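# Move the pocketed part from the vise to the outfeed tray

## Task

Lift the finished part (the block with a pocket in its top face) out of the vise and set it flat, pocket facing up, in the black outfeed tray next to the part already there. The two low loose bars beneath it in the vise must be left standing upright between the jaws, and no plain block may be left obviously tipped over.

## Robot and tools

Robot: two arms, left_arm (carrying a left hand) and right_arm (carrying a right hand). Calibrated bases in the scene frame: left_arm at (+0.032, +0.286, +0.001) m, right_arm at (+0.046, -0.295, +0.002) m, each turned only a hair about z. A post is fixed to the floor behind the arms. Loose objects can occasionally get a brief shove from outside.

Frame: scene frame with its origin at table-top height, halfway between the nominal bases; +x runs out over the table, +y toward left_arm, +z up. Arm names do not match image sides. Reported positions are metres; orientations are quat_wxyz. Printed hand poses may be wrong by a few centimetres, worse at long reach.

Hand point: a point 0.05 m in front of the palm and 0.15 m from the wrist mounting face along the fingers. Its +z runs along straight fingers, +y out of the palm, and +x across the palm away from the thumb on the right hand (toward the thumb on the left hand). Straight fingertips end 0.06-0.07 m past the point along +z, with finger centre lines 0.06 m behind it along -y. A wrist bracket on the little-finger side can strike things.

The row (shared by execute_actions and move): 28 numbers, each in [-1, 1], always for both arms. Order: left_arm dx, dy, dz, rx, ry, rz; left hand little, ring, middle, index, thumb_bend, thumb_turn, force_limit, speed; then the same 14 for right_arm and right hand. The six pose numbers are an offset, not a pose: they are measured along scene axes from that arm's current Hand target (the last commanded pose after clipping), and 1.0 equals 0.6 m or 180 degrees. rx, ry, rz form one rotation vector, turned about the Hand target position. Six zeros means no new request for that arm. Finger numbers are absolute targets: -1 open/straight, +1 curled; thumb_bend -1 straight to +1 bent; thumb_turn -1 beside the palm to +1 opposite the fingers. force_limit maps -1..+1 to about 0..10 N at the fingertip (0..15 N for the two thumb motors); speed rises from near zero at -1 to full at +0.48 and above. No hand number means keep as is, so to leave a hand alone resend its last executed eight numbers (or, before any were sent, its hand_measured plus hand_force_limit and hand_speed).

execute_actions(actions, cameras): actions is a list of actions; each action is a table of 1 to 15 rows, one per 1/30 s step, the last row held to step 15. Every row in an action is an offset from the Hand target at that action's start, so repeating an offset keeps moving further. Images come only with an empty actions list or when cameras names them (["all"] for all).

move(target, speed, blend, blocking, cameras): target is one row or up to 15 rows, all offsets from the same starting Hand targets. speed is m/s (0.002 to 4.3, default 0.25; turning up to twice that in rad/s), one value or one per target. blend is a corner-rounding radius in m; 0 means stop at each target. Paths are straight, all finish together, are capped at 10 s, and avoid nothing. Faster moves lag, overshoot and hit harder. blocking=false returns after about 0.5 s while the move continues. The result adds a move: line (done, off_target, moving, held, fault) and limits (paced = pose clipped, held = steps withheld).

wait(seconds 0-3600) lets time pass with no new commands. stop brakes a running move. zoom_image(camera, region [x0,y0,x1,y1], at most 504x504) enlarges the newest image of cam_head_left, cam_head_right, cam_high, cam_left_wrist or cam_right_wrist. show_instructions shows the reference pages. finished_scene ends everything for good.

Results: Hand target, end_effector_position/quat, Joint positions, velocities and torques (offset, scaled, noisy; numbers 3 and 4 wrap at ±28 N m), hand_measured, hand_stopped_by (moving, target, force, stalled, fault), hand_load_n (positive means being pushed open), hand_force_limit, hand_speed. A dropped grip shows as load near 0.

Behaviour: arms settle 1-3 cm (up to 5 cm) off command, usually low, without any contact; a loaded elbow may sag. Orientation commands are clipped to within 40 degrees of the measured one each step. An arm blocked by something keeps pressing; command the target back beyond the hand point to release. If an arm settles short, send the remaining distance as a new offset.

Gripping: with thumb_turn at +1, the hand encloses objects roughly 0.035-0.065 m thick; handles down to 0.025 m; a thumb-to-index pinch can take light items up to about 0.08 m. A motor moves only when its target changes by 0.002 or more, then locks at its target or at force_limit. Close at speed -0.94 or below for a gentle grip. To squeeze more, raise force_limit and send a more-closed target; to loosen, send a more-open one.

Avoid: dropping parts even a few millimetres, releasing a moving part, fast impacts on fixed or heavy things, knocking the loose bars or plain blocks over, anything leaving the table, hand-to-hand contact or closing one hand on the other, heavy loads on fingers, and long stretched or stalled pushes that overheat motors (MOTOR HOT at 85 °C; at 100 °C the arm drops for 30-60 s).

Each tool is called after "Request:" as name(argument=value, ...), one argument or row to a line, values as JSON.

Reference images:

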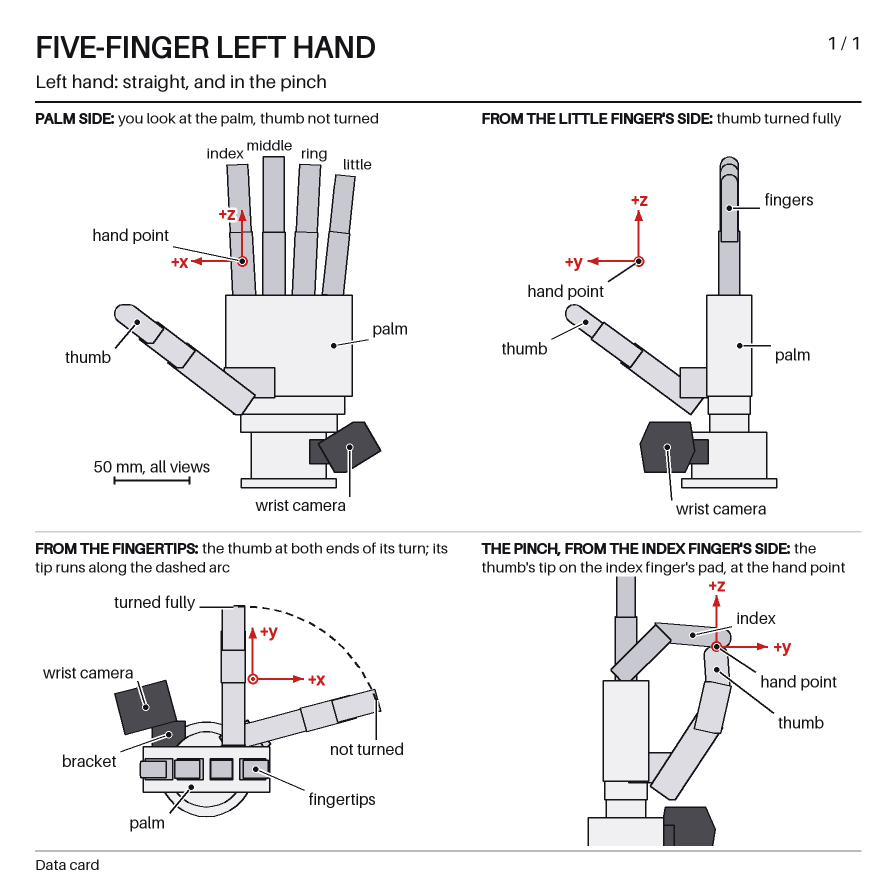

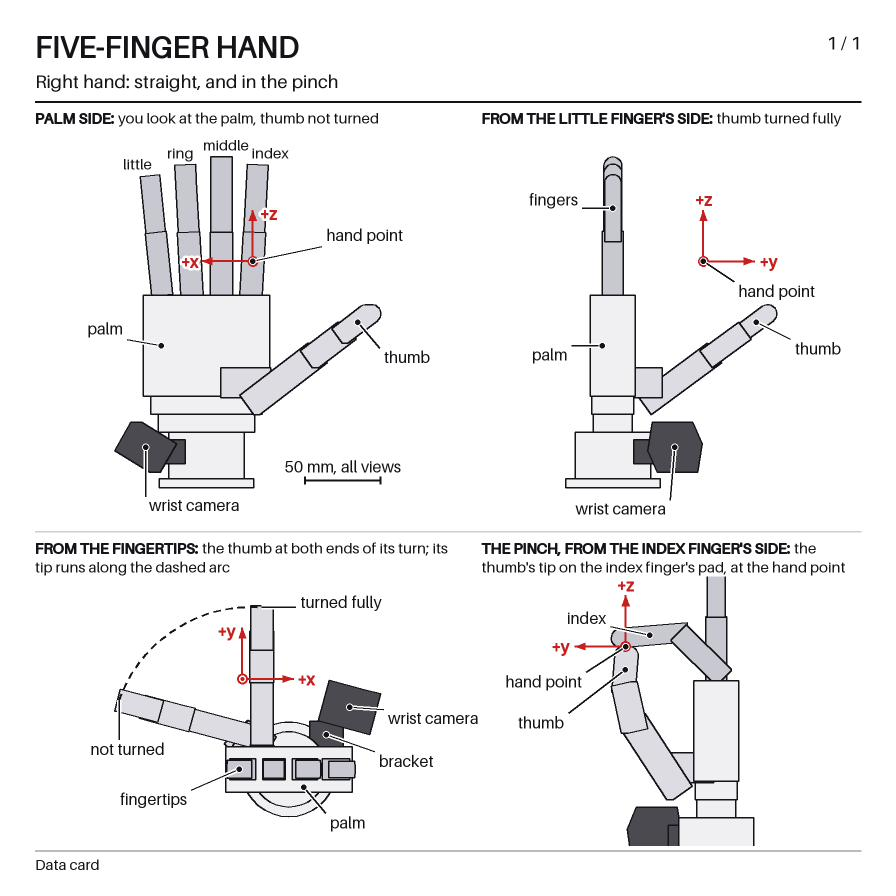

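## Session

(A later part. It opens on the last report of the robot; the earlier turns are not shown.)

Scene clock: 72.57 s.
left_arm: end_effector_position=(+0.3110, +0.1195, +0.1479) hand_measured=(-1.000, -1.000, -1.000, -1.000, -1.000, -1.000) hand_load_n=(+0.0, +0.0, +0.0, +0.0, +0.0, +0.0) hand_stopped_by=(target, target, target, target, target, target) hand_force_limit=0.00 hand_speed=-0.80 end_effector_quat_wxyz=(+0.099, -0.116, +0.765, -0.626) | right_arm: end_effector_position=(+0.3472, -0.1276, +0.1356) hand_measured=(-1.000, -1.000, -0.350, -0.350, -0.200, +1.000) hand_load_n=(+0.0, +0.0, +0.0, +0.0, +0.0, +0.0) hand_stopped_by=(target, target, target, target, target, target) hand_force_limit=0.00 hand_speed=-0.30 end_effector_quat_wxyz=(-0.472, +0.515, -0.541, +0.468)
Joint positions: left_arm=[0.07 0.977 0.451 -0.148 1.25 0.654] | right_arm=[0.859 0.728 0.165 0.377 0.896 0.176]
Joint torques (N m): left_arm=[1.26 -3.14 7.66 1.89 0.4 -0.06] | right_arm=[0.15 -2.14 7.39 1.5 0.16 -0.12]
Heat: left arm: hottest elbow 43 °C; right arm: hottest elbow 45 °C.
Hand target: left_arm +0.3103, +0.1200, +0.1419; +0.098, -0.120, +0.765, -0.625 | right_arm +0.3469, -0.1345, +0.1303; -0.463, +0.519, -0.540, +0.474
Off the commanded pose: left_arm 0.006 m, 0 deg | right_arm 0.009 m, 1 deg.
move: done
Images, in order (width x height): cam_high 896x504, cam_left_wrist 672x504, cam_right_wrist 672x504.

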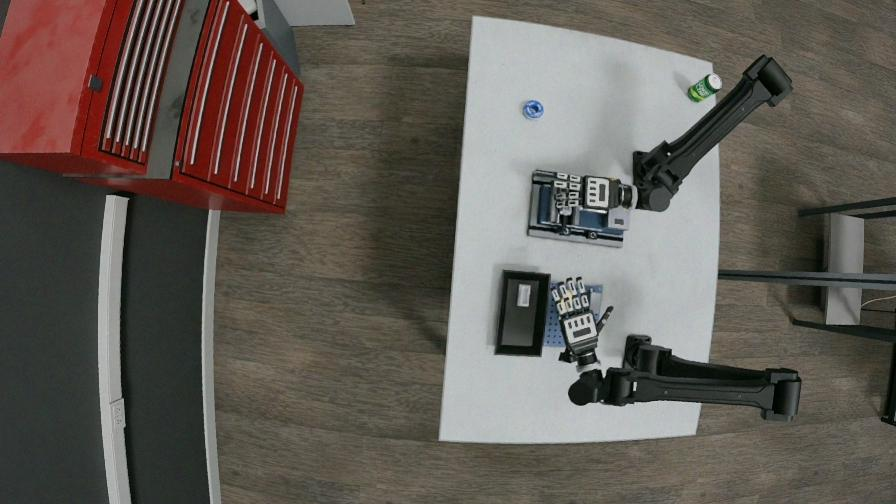

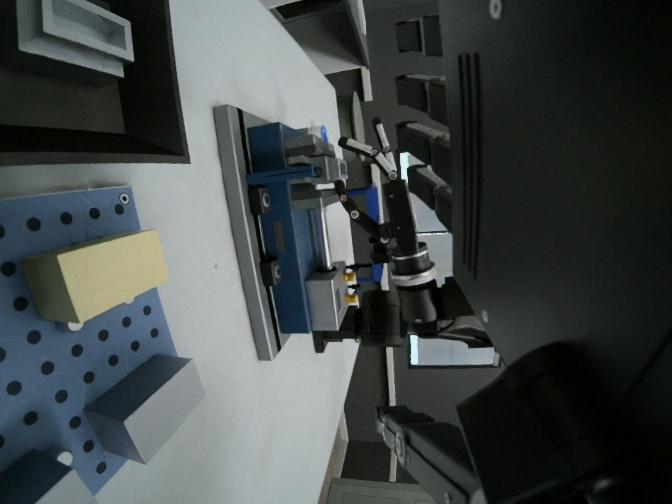

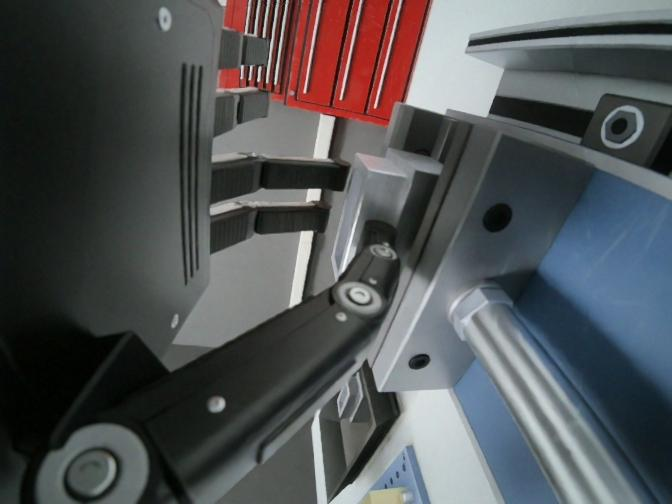

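Request:
move(
  target=[0,0,0,0,0,0,-1,-1,-1,-1,-1,-1,0,-0.8, 0,0,0,0,0,0,-1,-1,0.1,0.1,-0.2,1,-0.5,-0.95],
  speed=0.05,
  cameras=["cam_left_wrist","cam_right_wrist","cam_high"],
)

Request:
zoom_image(
  camera="cam_left_wrist",
  region=[290, 130, 370, 210],
)

Request:
zoom_image(
  camera="cam_right_wrist",
  region=[300, 100, 460, 260],
)

Scene clock: 76.00 s.
left_arm: end_effector_position=(+0.3110, +0.1195, +0.1479) hand_measured=(-1.000, -1.000, -1.000, -1.000, -1.000, -1.000) hand_load_n=(+0.0, +0.0, +0.0, -0.5, +0.0, -0.5) hand_stopped_by=(target, target, target, target, target, target) hand_force_limit=0.00 hand_speed=-0.80 end_effector_quat_wxyz=(+0.099, -0.116, +0.765, -0.626) | right_arm: end_effector_position=(+0.3472, -0.1276, +0.1362) hand_measured=(-1.000, -1.000, -0.072, -0.072, -0.200, +1.000) hand_load_n=(+0.0, +0.0, +2.5, +2.5, +2.0, +0.0) hand_stopped_by=(target, target, force, force, target, target) hand_force_limit=-0.50 hand_speed=-0.95 end_effector_quat_wxyz=(-0.472, +0.514, -0.541, +0.468)
Joint positions: left_arm=[0.07 0.977 0.451 -0.148 1.25 0.654] | right_arm=[0.859 0.726 0.165 0.377 0.896 0.175]
Joint torques (N m): left_arm=[1.26 -2.96 7.68 1.87 0.4 -0.06] | right_arm=[-0.26 -1.73 7.43 1.61 0.19 -0.08]
Heat: left arm: hottest elbow 43 °C; right arm: hottest elbow 45 °C.
Hand target: left_arm +0.3103, +0.1200, +0.1419; +0.098, -0.120, +0.765, -0.625 | right_arm +0.3469, -0.1346, +0.1303; -0.463, +0.519, -0.540, +0.474
Off the commanded pose: left_arm 0.006 m, 0 deg | right_arm 0.009 m, 1 deg.
move: done
Images, in order (width x height): cam_high 896x504, cam_left_wrist 672x504, cam_right_wrist 672x504.

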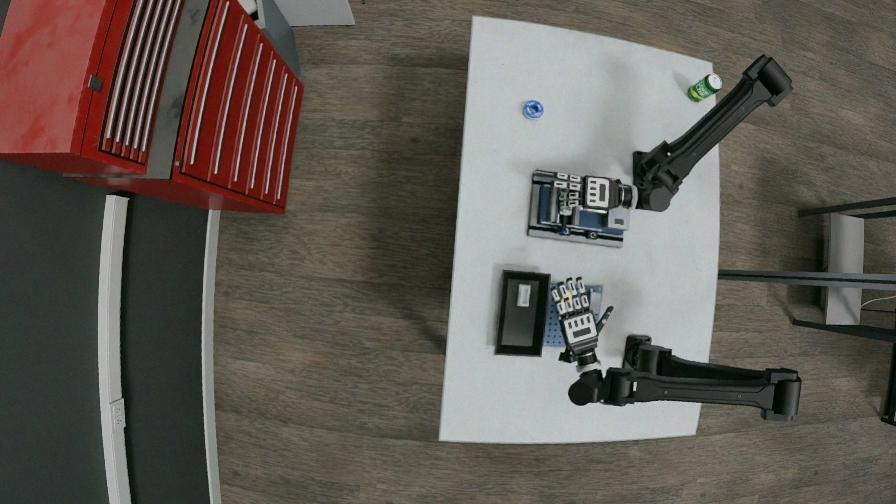

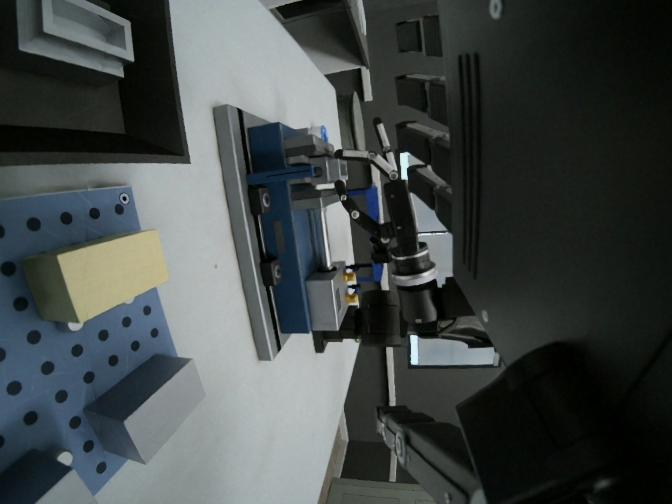

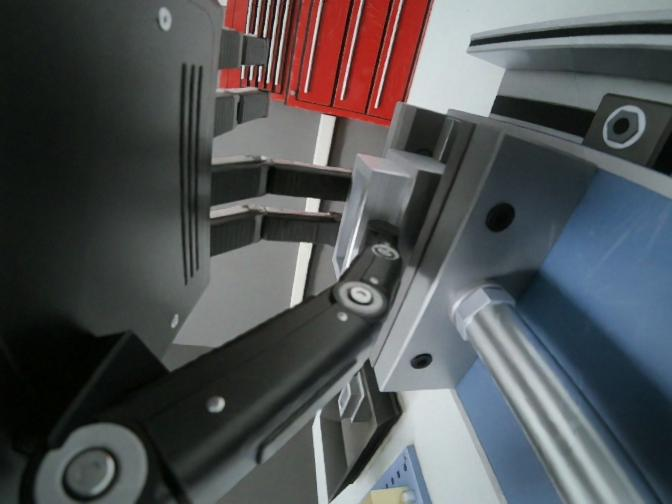

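Scaled by 6.300 from the camera's image (finer frame: 960x720).

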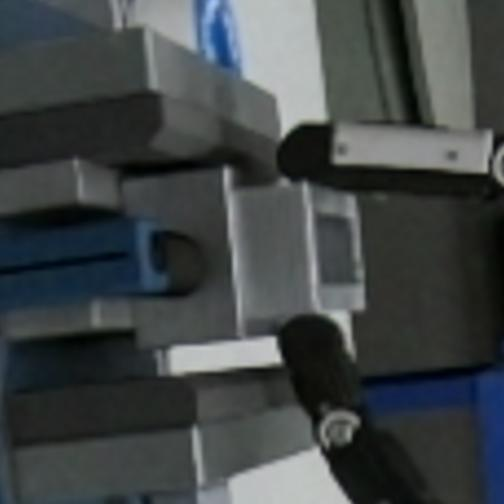

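Scaled by 3.150 from the camera's image (finer frame: 960x720).

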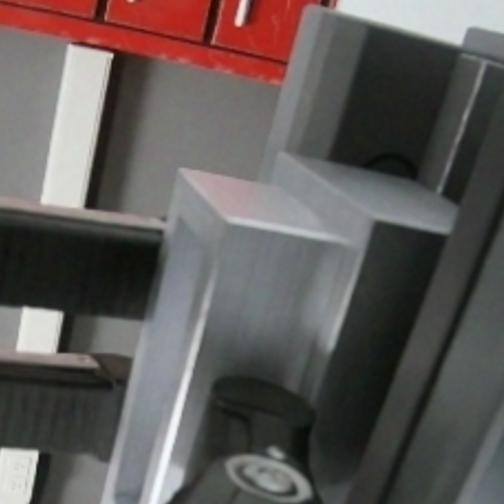

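Request:
move(
  target=[0,0,0,0,0,0,-1,-1,-1,-1,-1,-1,0,-0.8, 0,0,0,0,0,0,-1,-1,0.2,0.2,-0.2,1,-0.1,-0.95],
  speed=0.05,
  cameras=["cam_left_wrist","cam_right_wrist"],
)

Request:
zoom_image(
  camera="cam_left_wrist",
  region=[290, 130, 370, 210],
)

Scene clock: 77.17 s.
left_arm: end_effector_position=(+0.3110, +0.1195, +0.1479) hand_measured=(-1.000, -1.000, -1.000, -1.000, -1.000, -1.000) hand_load_n=(+0.0, +0.0, +0.0, +0.0, +0.0, -0.5) hand_stopped_by=(target, target, target, target, target, target) hand_force_limit=0.00 hand_speed=-0.80 end_effector_quat_wxyz=(+0.099, -0.116, +0.765, -0.626) | right_arm: end_effector_position=(+0.3472, -0.1276, +0.1366) hand_measured=(-1.000, -1.000, -0.050, -0.046, -0.202, +1.000) hand_load_n=(+0.0, +0.0, +4.0, +4.5, +5.0, +0.0) hand_stopped_by=(target, target, force, force, target, target) hand_force_limit=-0.10 hand_speed=-0.95 end_effector_quat_wxyz=(-0.473, +0.514, -0.541, +0.468)
Joint positions: left_arm=[0.07 0.977 0.451 -0.148 1.25 0.654] | right_arm=[0.859 0.725 0.165 0.377 0.896 0.175]
Joint torques (N m): left_arm=[1.49 -3.08 7.66 1.87 0.41 -0.05] | right_arm=[0.03 -1.55 7.3 1.62 0.19 -0.1]
Heat: left arm: hottest elbow 43 °C; right arm: hottest elbow 45 °C.
Hand target: left_arm +0.3103, +0.1200, +0.1419; +0.098, -0.120, +0.765, -0.625 | right_arm +0.3469, -0.1346, +0.1303; -0.463, +0.519, -0.540, +0.474
Off the commanded pose: left_arm 0.006 m, 0 deg | right_arm 0.009 m, 1 deg.
move: done

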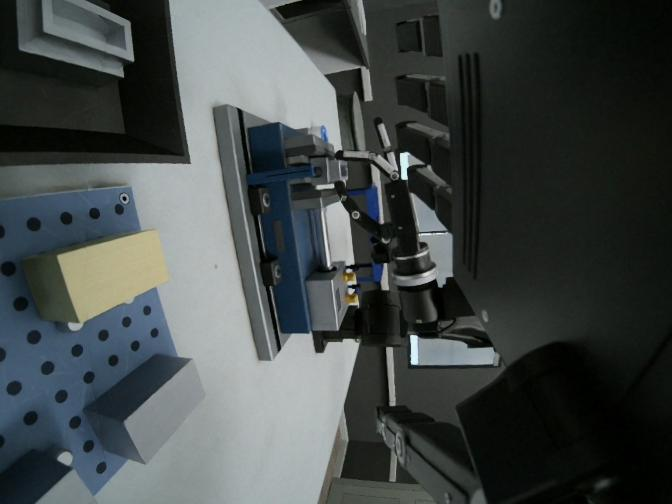

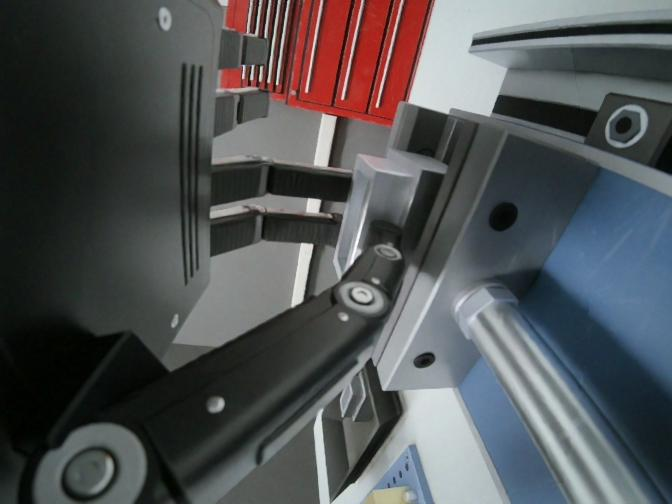

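Scaled by 6.300 from the camera's image (finer frame: 960x720).

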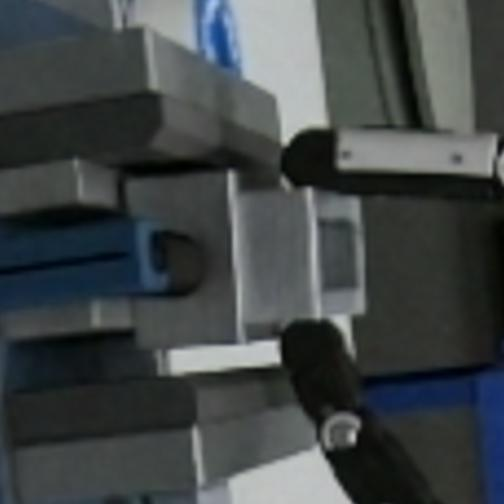

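Request:
move(
  target=[
    [0,0,0,0,0,0,-1,-1,-1,-1,-1,-1,0,-0.8, 0.0005,0.0105,0.04,0,0,0,-1,-1,0.2,0.2,-0.2,1,-0.1,-0.95],
    [0,0,0,0,0,0,-1,-1,-1,-1,-1,-1,0,-0.8, 0.0005,0.0105,0.12,0,0,0,-1,-1,0.2,0.2,-0.2,1,-0.1,-0.95],
  ],
  speed=0.03,
  cameras=["cam_left_wrist","cam_right_wrist","cam_head_left"],
)

Request:
zoom_image(
  camera="cam_left_wrist",
  region=[260, 110, 420, 230],
)

Request:
zoom_image(
  camera="cam_right_wrist",
  region=[240, 60, 540, 320],
)

Scene clock: 80.97 s.
left_arm: end_effector_position=(+0.3110, +0.1195, +0.1479) hand_measured=(-1.000, -1.000, -1.000, -1.000, -1.000, -1.000) hand_load_n=(+0.0, +0.0, +0.0, +0.0, +0.0, +0.0) hand_stopped_by=(target, target, target, target, target, target) hand_force_limit=0.00 hand_speed=-0.80 end_effector_quat_wxyz=(+0.099, -0.116, +0.765, -0.626) | right_arm: end_effector_position=(+0.3376, -0.1430, +0.1586) hand_measured=(-1.000, -1.000, -0.050, -0.046, -0.202, +1.000) hand_load_n=(+0.0, -0.5, +3.0, +3.0, +5.0, +0.0) hand_stopped_by=(target, target, force, force, target, target) hand_force_limit=-0.10 hand_speed=-0.95 end_effector_quat_wxyz=(-0.434, +0.541, -0.540, +0.477)
Joint positions: left_arm=[0.07 0.977 0.451 -0.148 1.25 0.654] | right_arm=[0.859 0.564 0.246 0.039 0.912 0.175]
Joint torques (N m): left_arm=[1.38 -2.96 7.69 1.87 0.41 -0.06] | right_arm=[2.32 -1.79 14.56 1.52 0.52 -0.04]
Heat: left arm: hottest elbow 43 °C; right arm: hottest elbow 45 °C.
Hand target: left_arm +0.3103, +0.1200, +0.1419; +0.098, -0.120, +0.765, -0.625 | right_arm +0.3473, -0.1282, +0.2024; -0.463, +0.519, -0.540, +0.474
Off the commanded pose: left_arm 0.006 m, 0 deg | right_arm 0.047 m, 4 deg.
move: off_target (right_arm)
Images, in order (width x height): cam_head_left 896x504, cam_left_wrist 672x504, cam_right_wrist 672x504.

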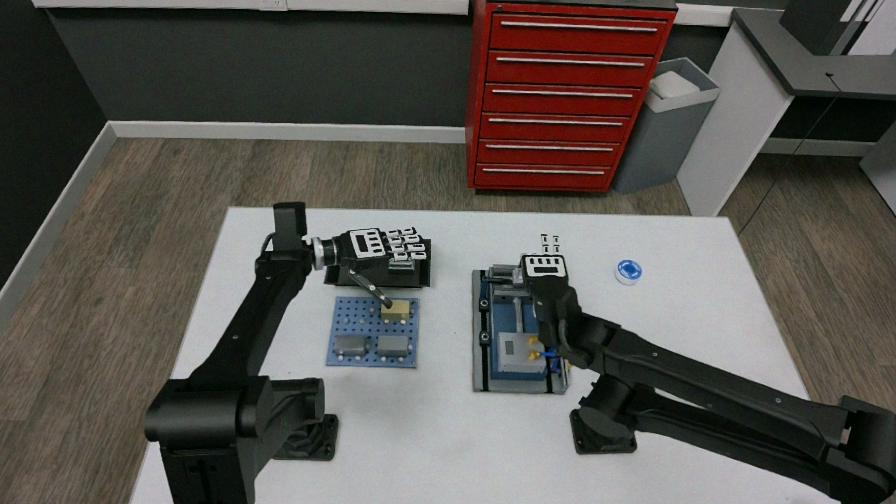

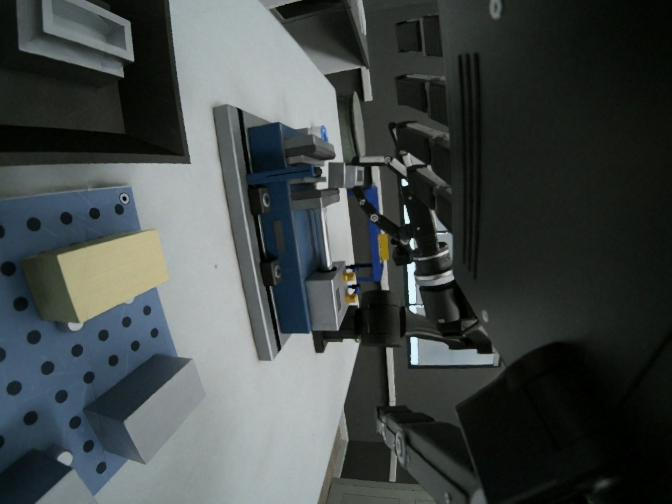

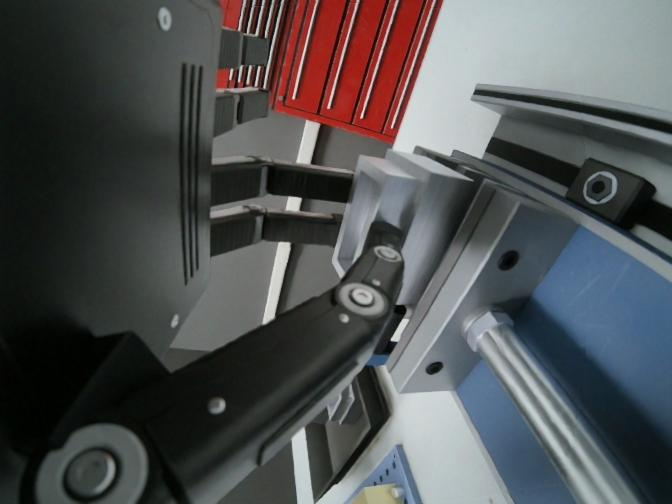

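Scaled by 3.150 from the camera's image (finer frame: 960x720).

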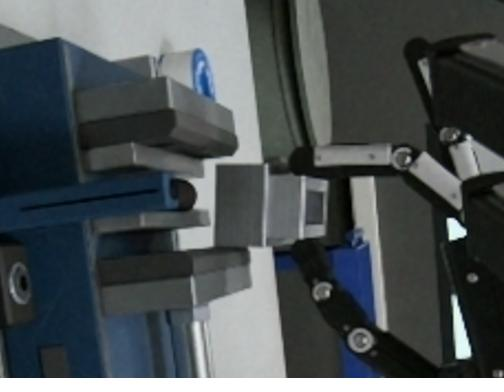

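Scaled by 1.680 from the camera's image (finer frame: 960x720).

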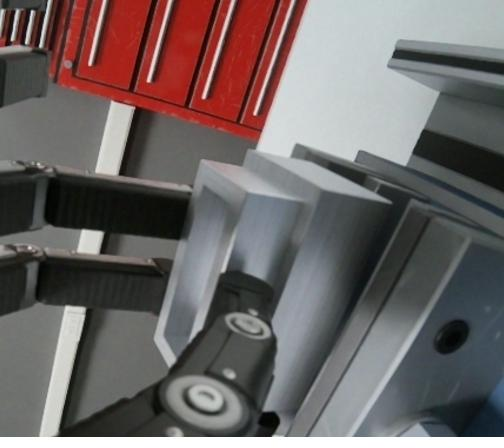

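Request:
execute_actions(
  actions=[
    [[0,0,0,0,0,0,-1,-1,-1,-1,-1,-1,0,-0.8, 0,0,0,0,0,0,-1,-1,0.2,0.2,-0.2,1,-0.1,-0.95]],
  ],
  cameras=["cam_left_wrist"],
)

Scene clock: 82.60 s.
left_arm: end_effector_position=(+0.3110, +0.1195, +0.1479) hand_measured=(-1.000, -1.000, -1.000, -1.000, -1.000, -1.000) hand_load_n=(+0.0, +0.0, -0.5, +0.0, +0.0, -0.5) hand_stopped_by=(target, target, target, target, target, target) hand_force_limit=0.00 hand_speed=-0.80 end_effector_quat_wxyz=(+0.099, -0.116, +0.765, -0.626) | right_arm: end_effector_position=(+0.3376, -0.1430, +0.1586) hand_measured=(-1.000, -1.000, -0.050, -0.046, -0.202, +1.000) hand_load_n=(+0.0, +0.0, +3.0, +3.5, +5.0, +0.0) hand_stopped_by=(target, target, force, force, target, target) hand_force_limit=-0.10 hand_speed=-0.95 end_effector_quat_wxyz=(-0.434, +0.541, -0.540, +0.477)
Joint positions: left_arm=[0.07 0.977 0.451 -0.148 1.25 0.654] | right_arm=[0.859 0.564 0.246 0.039 0.912 0.175]
Joint torques (N m): left_arm=[1.32 -3.14 7.66 1.87 0.4 -0.05] | right_arm=[1.79 -1.79 14.53 1.47 0.5 -0.06]
Heat: left arm: hottest elbow 43 °C; right arm: hottest elbow 46 °C.
Hand target: left_arm +0.3103, +0.1200, +0.1419; +0.098, -0.120, +0.765, -0.625 | right_arm +0.3473, -0.1282, +0.2024; -0.463, +0.519, -0.540, +0.474
Off the commanded pose: left_arm 0.006 m, 0 deg | right_arm 0.047 m, 4 deg.
Step readings (end_effector_position of left_arm | right_arm):
0: (+0.3110, +0.1195, +0.1479) | (+0.3376, -0.1430, +0.1586)
1: (+0.3110, +0.1195, +0.1479) | (+0.3376, -0.1430, +0.1586)
2: (+0.3110, +0.1195, +0.1479) | (+0.3376, -0.1430, +0.1586)
4: (+0.3110, +0.1195, +0.1479) | (+0.3376, -0.1430, +0.1586)
8: (+0.3110, +0.1195, +0.1479) | (+0.3376, -0.1430, +0.1586)
15: (+0.3110, +0.1195, +0.1479) | (+0.3376, -0.1430, +0.1586)

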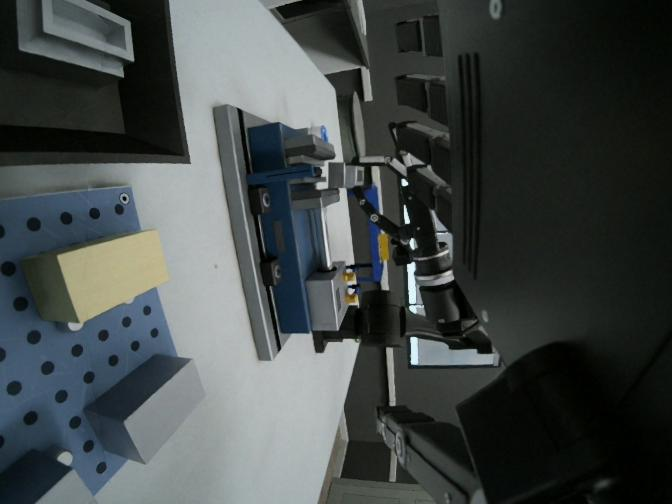

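Request:
move(
  target=[0,0,0,0,0,0,-1,-1,-1,-1,-1,-1,0,-0.8, 0.015,0.0,0.05,0,0,0,-1,-1,0.2,0.2,-0.2,1,-0.1,-0.95],
  speed=0.04,
  cameras=["cam_left_wrist","cam_head_left"],
)

Request:
zoom_image(
  camera="cam_left_wrist",
  region=[260, 110, 420, 230],
)

Scene clock: 84.47 s.
left_arm: end_effector_position=(+0.3110, +0.1195, +0.1479) hand_measured=(-1.000, -1.000, -1.000, -1.000, -1.000, -1.000) hand_load_n=(+0.0, -0.5, +0.0, +0.0, +0.0, -0.5) hand_stopped_by=(target, target, target, target, target, target) hand_force_limit=0.00 hand_speed=-0.80 end_effector_quat_wxyz=(+0.099, -0.116, +0.765, -0.626) | right_arm: end_effector_position=(+0.3433, -0.1346, +0.1884) hand_measured=(-1.000, -1.000, -0.050, -0.046, -0.202, +1.000) hand_load_n=(+0.0, +0.0, +3.0, +3.5, +5.0, +0.0) hand_stopped_by=(target, target, force, force, target, target) hand_force_limit=-0.10 hand_speed=-0.95 end_effector_quat_wxyz=(-0.440, +0.544, -0.537, +0.472)
Joint positions: left_arm=[0.07 0.977 0.451 -0.148 1.25 0.654] | right_arm=[0.85 0.558 0.322 -0.032 0.884 0.168]
Joint torques (N m): left_arm=[1.32 -3.08 7.66 1.85 0.4 -0.06] | right_arm=[-0.21 -1.55 14.68 1.55 0.31 -0.08]
Heat: left arm: hottest elbow 43 °C; right arm: hottest elbow 47 °C.
Hand target: left_arm +0.3103, +0.1200, +0.1419; +0.098, -0.120, +0.765, -0.625 | right_arm +0.3563, -0.1282, +0.2324; -0.463, +0.519, -0.540, +0.474
Off the commanded pose: left_arm 0.006 m, 0 deg | right_arm 0.046 m, 4 deg.
move: off_target (right_arm)
Images, in order (width x height): cam_head_left 896x504, cam_left_wrist 672x504.

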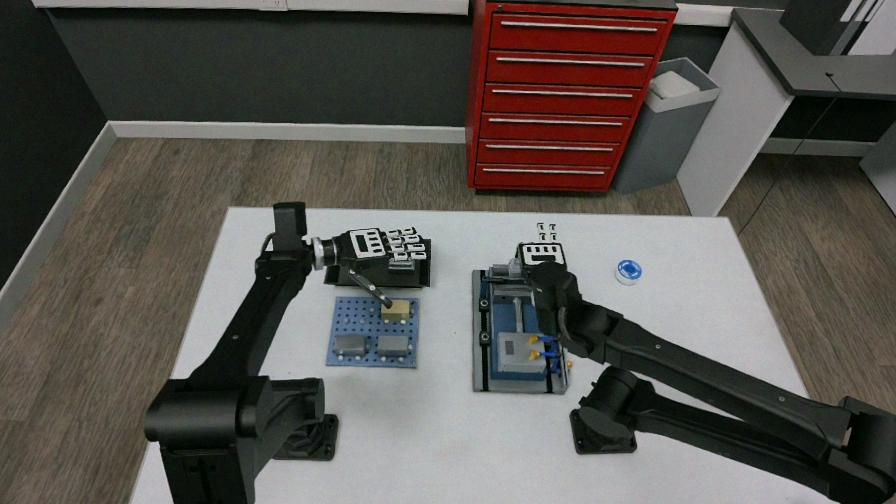

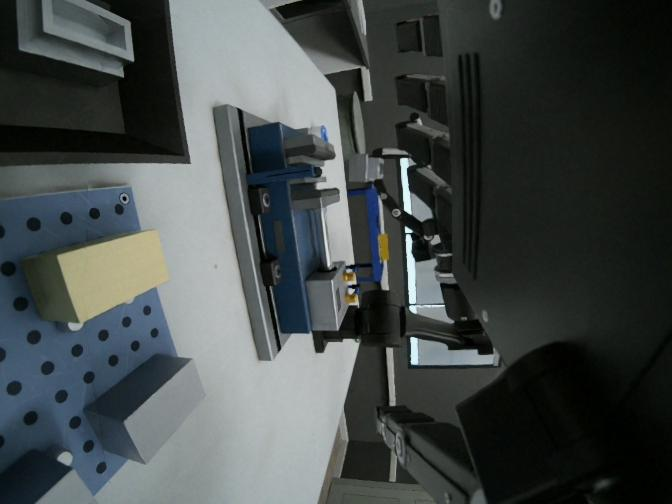

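Scaled by 3.150 from the camera's image (finer frame: 960x720).

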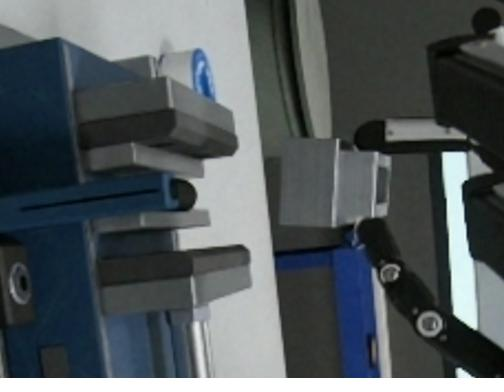

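Request:
move(
  target=[0.166,0.517,0.03,0,0,0,-1,-1,-1,-1,-1,-1,0,-0.8, 0,-0.06,0.08,0,0,0,-1,-1,0.2,0.2,-0.2,1,-0.1,-0.95],
  speed=0.15,
  cameras=["all"],
)

Request:
zoom_image(
  camera="cam_high",
  region=[520, 160, 640, 260],
)

Request:
zoom_image(
  camera="cam_high",
  region=[480, 255, 620, 370],
)

Scene clock: 91.30 s.
left_arm: end_effector_position=(+0.4031, +0.4204, +0.1569) hand_measured=(-1.000, -1.000, -1.000, -1.000, -1.000, -1.000) hand_load_n=(+0.0, +0.0, +0.0, +0.0, +0.0, +0.0) hand_stopped_by=(target, target, target, target, target, target) hand_force_limit=0.00 hand_speed=-0.80 end_effector_quat_wxyz=(+0.143, -0.206, +0.799, -0.547) | right_arm: end_effector_position=(+0.3472, -0.1652, +0.2306) hand_measured=(-1.000, -1.000, -0.050, -0.046, -0.202, +1.000) hand_load_n=(+0.0, +0.0, +3.0, +3.5, +5.0, +0.0) hand_stopped_by=(target, target, force, force, target, target) hand_force_limit=-0.10 hand_speed=-0.95 end_effector_quat_wxyz=(-0.437, +0.546, -0.541, +0.468)
Joint positions: left_arm=[0.751 1.652 1.23 -1.677 1.141 2.144] | right_arm=[0.703 0.437 0.412 -0.223 0.741 0.13]
Joint torques (N m): left_arm=[1.67 -10.11 10.36 -1.11 0.58 0.11] | right_arm=[-0.26 -1.14 15.53 1.54 0.24 -0.05]
Heat: left arm: hottest elbow 43 °C; right arm: hottest elbow 48 °C.
Hand target: left_arm +0.4099, +0.4303, +0.1599; +0.098, -0.120, +0.765, -0.625 | right_arm +0.3563, -0.1642, +0.2805; -0.463, +0.518, -0.540, +0.474
Off the commanded pose: left_arm 0.012 m, 15 deg | right_arm 0.051 m, 4 deg.
joint sent to its limit (left arm) — joint 4 (wrist pitch), lower limit; joint 6 (wrist roll), upper limit. The joint targets are off in orientation, not in position.
move: off_target (left_arm, right_arm)

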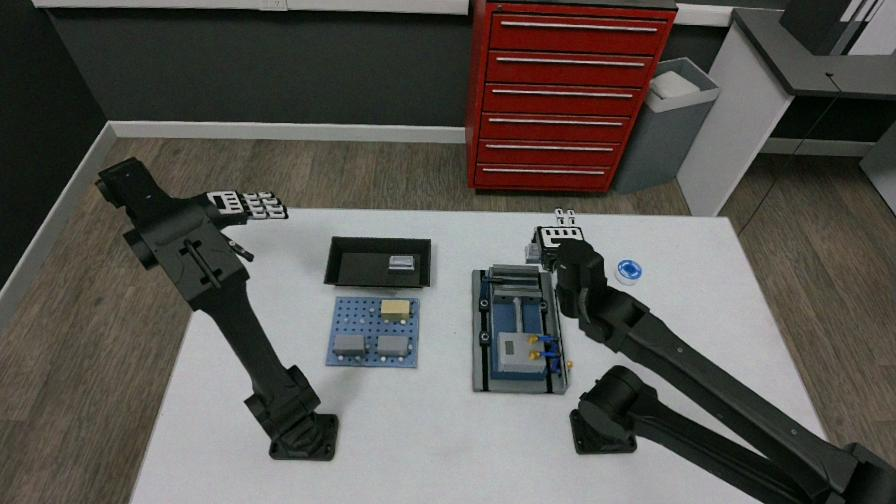

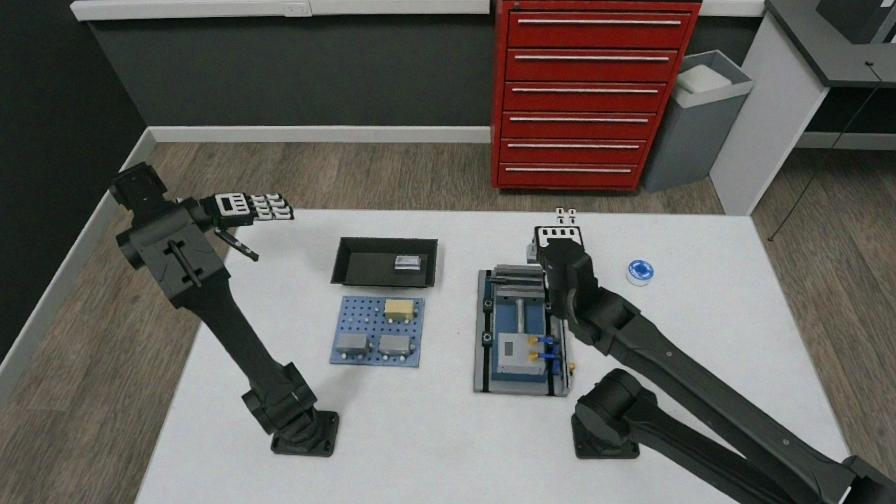

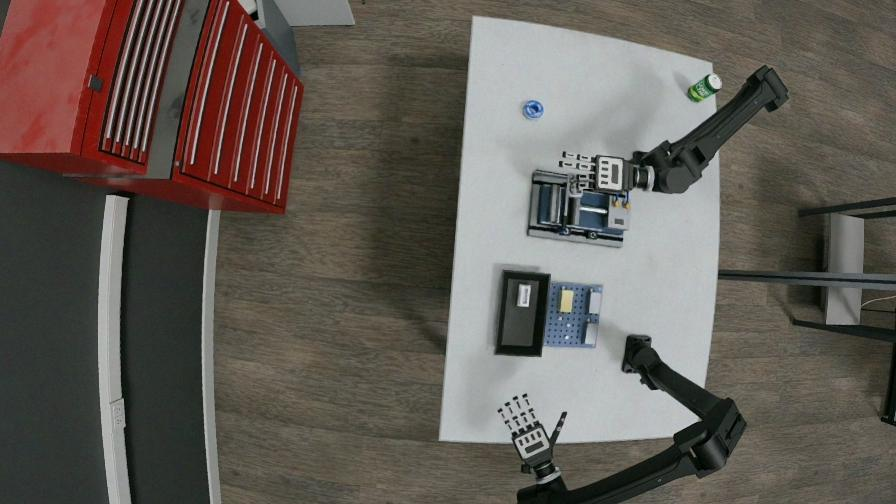

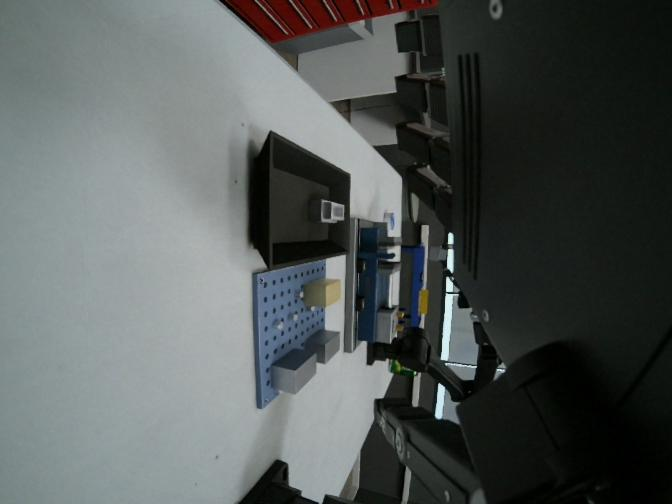

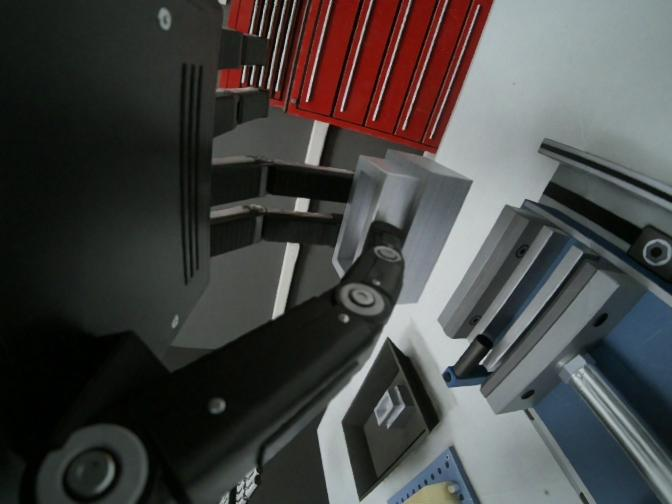

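Scaled by 4.200 from the camera's image (finer frame: 1280x720).

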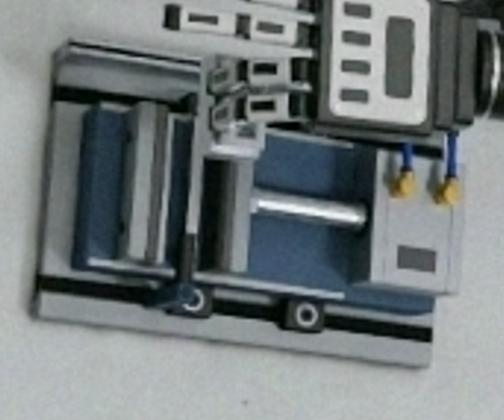

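Scaled by 3.600 from the camera's image (finer frame: 1280x720).

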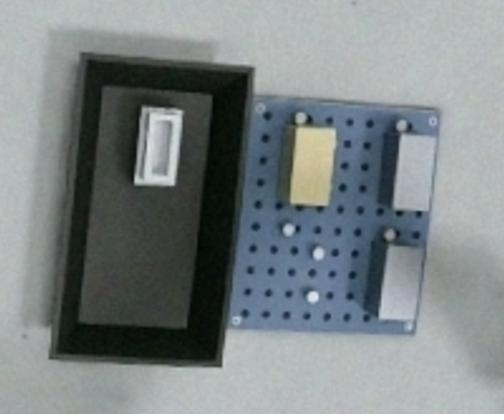

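Request:
zoom_image(
  camera="cam_right_wrist",
  region=[430, 180, 630, 420],
)

Request:
zoom_image(
  camera="cam_left_wrist",
  region=[240, 110, 440, 410],
)

Request:
zoom_image(
  camera="cam_left_wrist",
  region=[245, 125, 355, 275],
)

Scaled by 2.100 from the camera's image (finer frame: 960x720).

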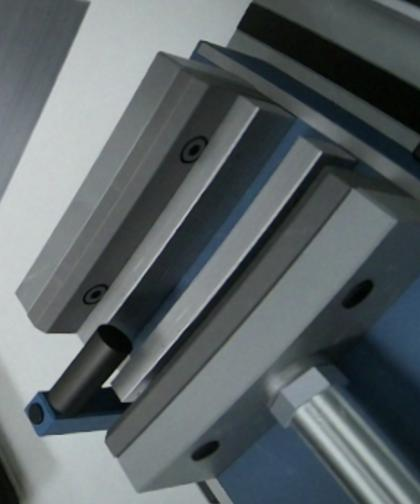

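Scaled by 1.680 from the camera's image (finer frame: 960x720).

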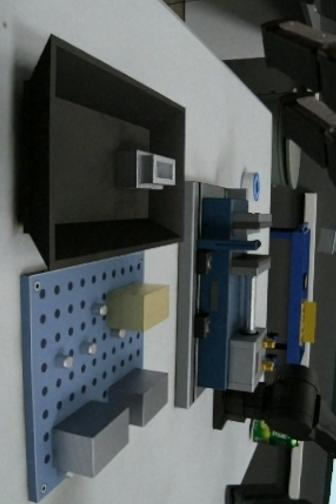

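Scaled by 3.360 from the camera's image (finer frame: 960x720).

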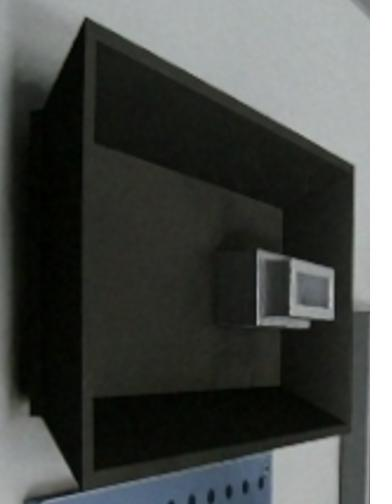

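Request:
move(
  target=[0,0,0,0,0,0,-1,-1,-1,-1,-1,-1,0,-0.8, 0.14,0.55,0.0,0,0,0.511,-1,-1,0.2,0.2,-0.2,1,-0.1,-0.95],
  speed=0.12,
  cameras=["all"],
)

Request:
zoom_image(
  camera="cam_high",
  region=[480, 200, 640, 370],
)

Scene clock: 103.40 s.
left_arm: end_effector_position=(+0.4031, +0.4204, +0.1569) hand_measured=(-1.000, -1.000, -1.000, -1.000, -1.000, -1.000) hand_load_n=(+0.0, -0.5, +0.0, +0.0, +0.0, -0.5) hand_stopped_by=(target, target, target, target, target, target) hand_force_limit=0.00 hand_speed=-0.80 end_effector_quat_wxyz=(+0.143, -0.206, +0.799, -0.547) | right_arm: end_effector_position=(+0.4305, +0.1502, +0.2466) hand_measured=(-1.000, -1.000, -0.050, -0.046, -0.202, +1.000) hand_load_n=(+0.0, +0.0, +3.0, +3.0, +4.5, +0.0) hand_stopped_by=(target, target, force, force, target, target) hand_force_limit=-0.10 hand_speed=-0.95 end_effector_quat_wxyz=(-0.649, +0.760, -0.032, -0.022)
Joint positions: left_arm=[0.751 1.652 1.23 -1.677 1.141 2.144] | right_arm=[0.536 1.532 1.105 0.141 -0.984 -0.164]
Joint torques (N m): left_arm=[1.73 -10.17 10.22 -1.1 0.58 0.11] | right_arm=[2.26 -14.21 13.81 1.46 -0.29 -0.06]
Heat: left arm: hottest elbow 45 °C; right arm: hottest elbow 51 °C.
Hand target: left_arm +0.4099, +0.4303, +0.1599; +0.098, -0.120, +0.765, -0.625 | right_arm +0.4401, +0.1659, +0.2803; -0.663, +0.749, -0.002, -0.004
Off the commanded pose: left_arm 0.012 m, 15 deg | right_arm 0.039 m, 5 deg.
joint sent to its limit (left arm) — joint 4 (wrist pitch), lower limit; joint 6 (wrist roll), upper limit. The joint targets are off in orientation, not in position.
move: off_target (right_arm)

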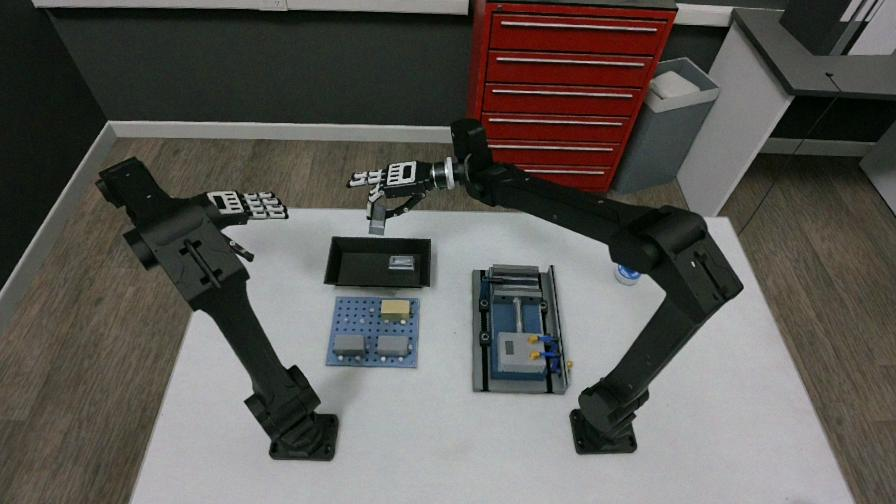

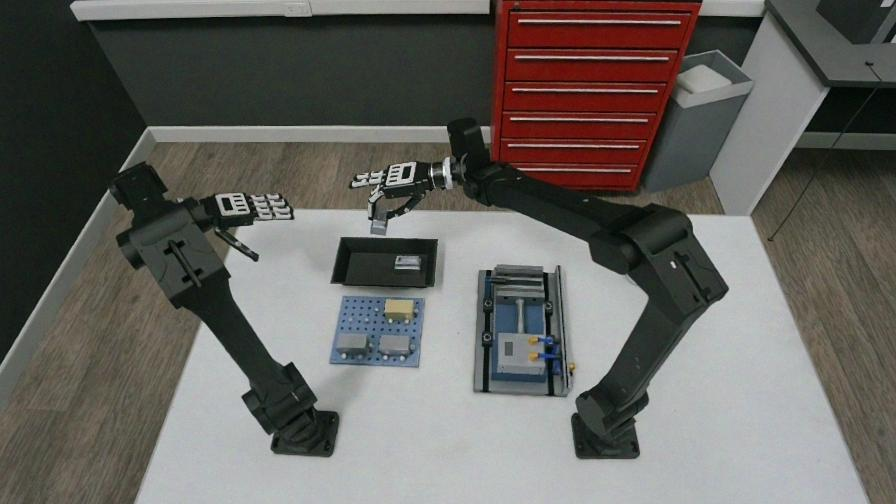

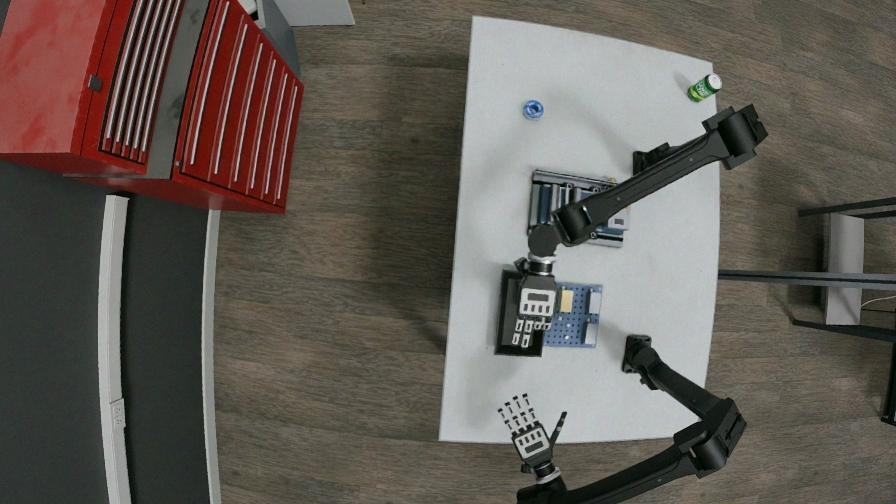

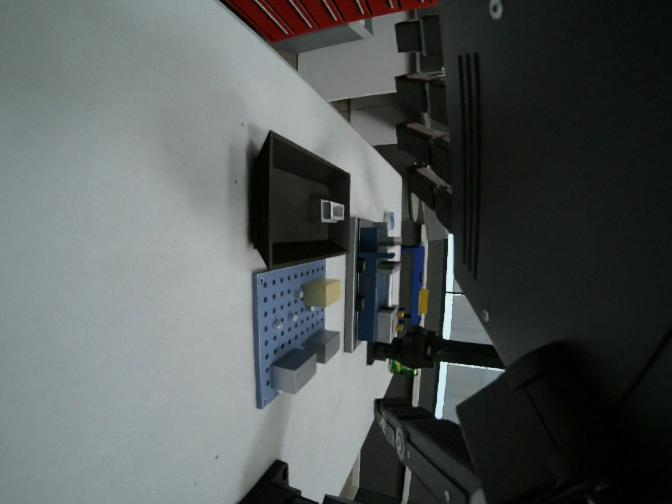

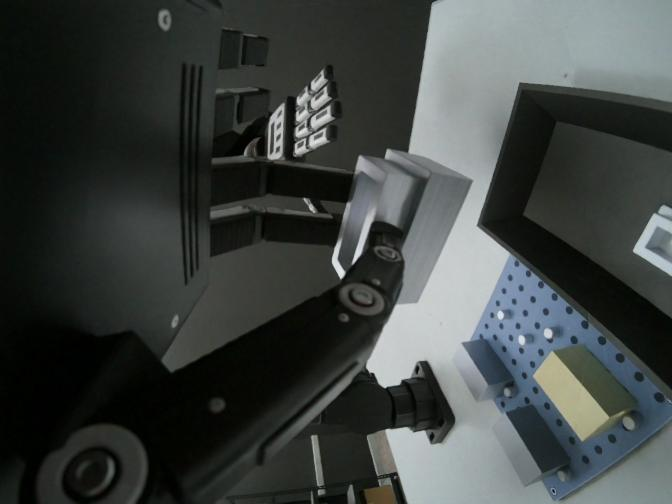

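Scaled by 2.965 from the camera's image (finer frame: 1280x720).

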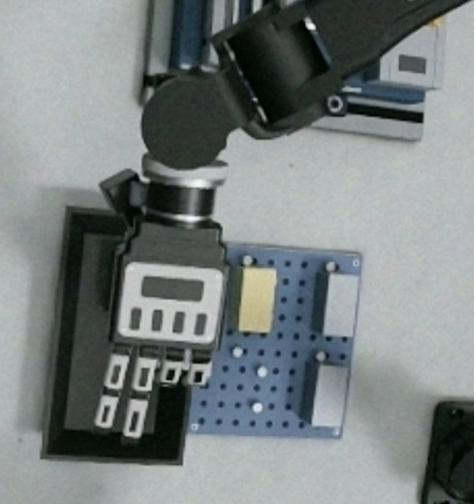

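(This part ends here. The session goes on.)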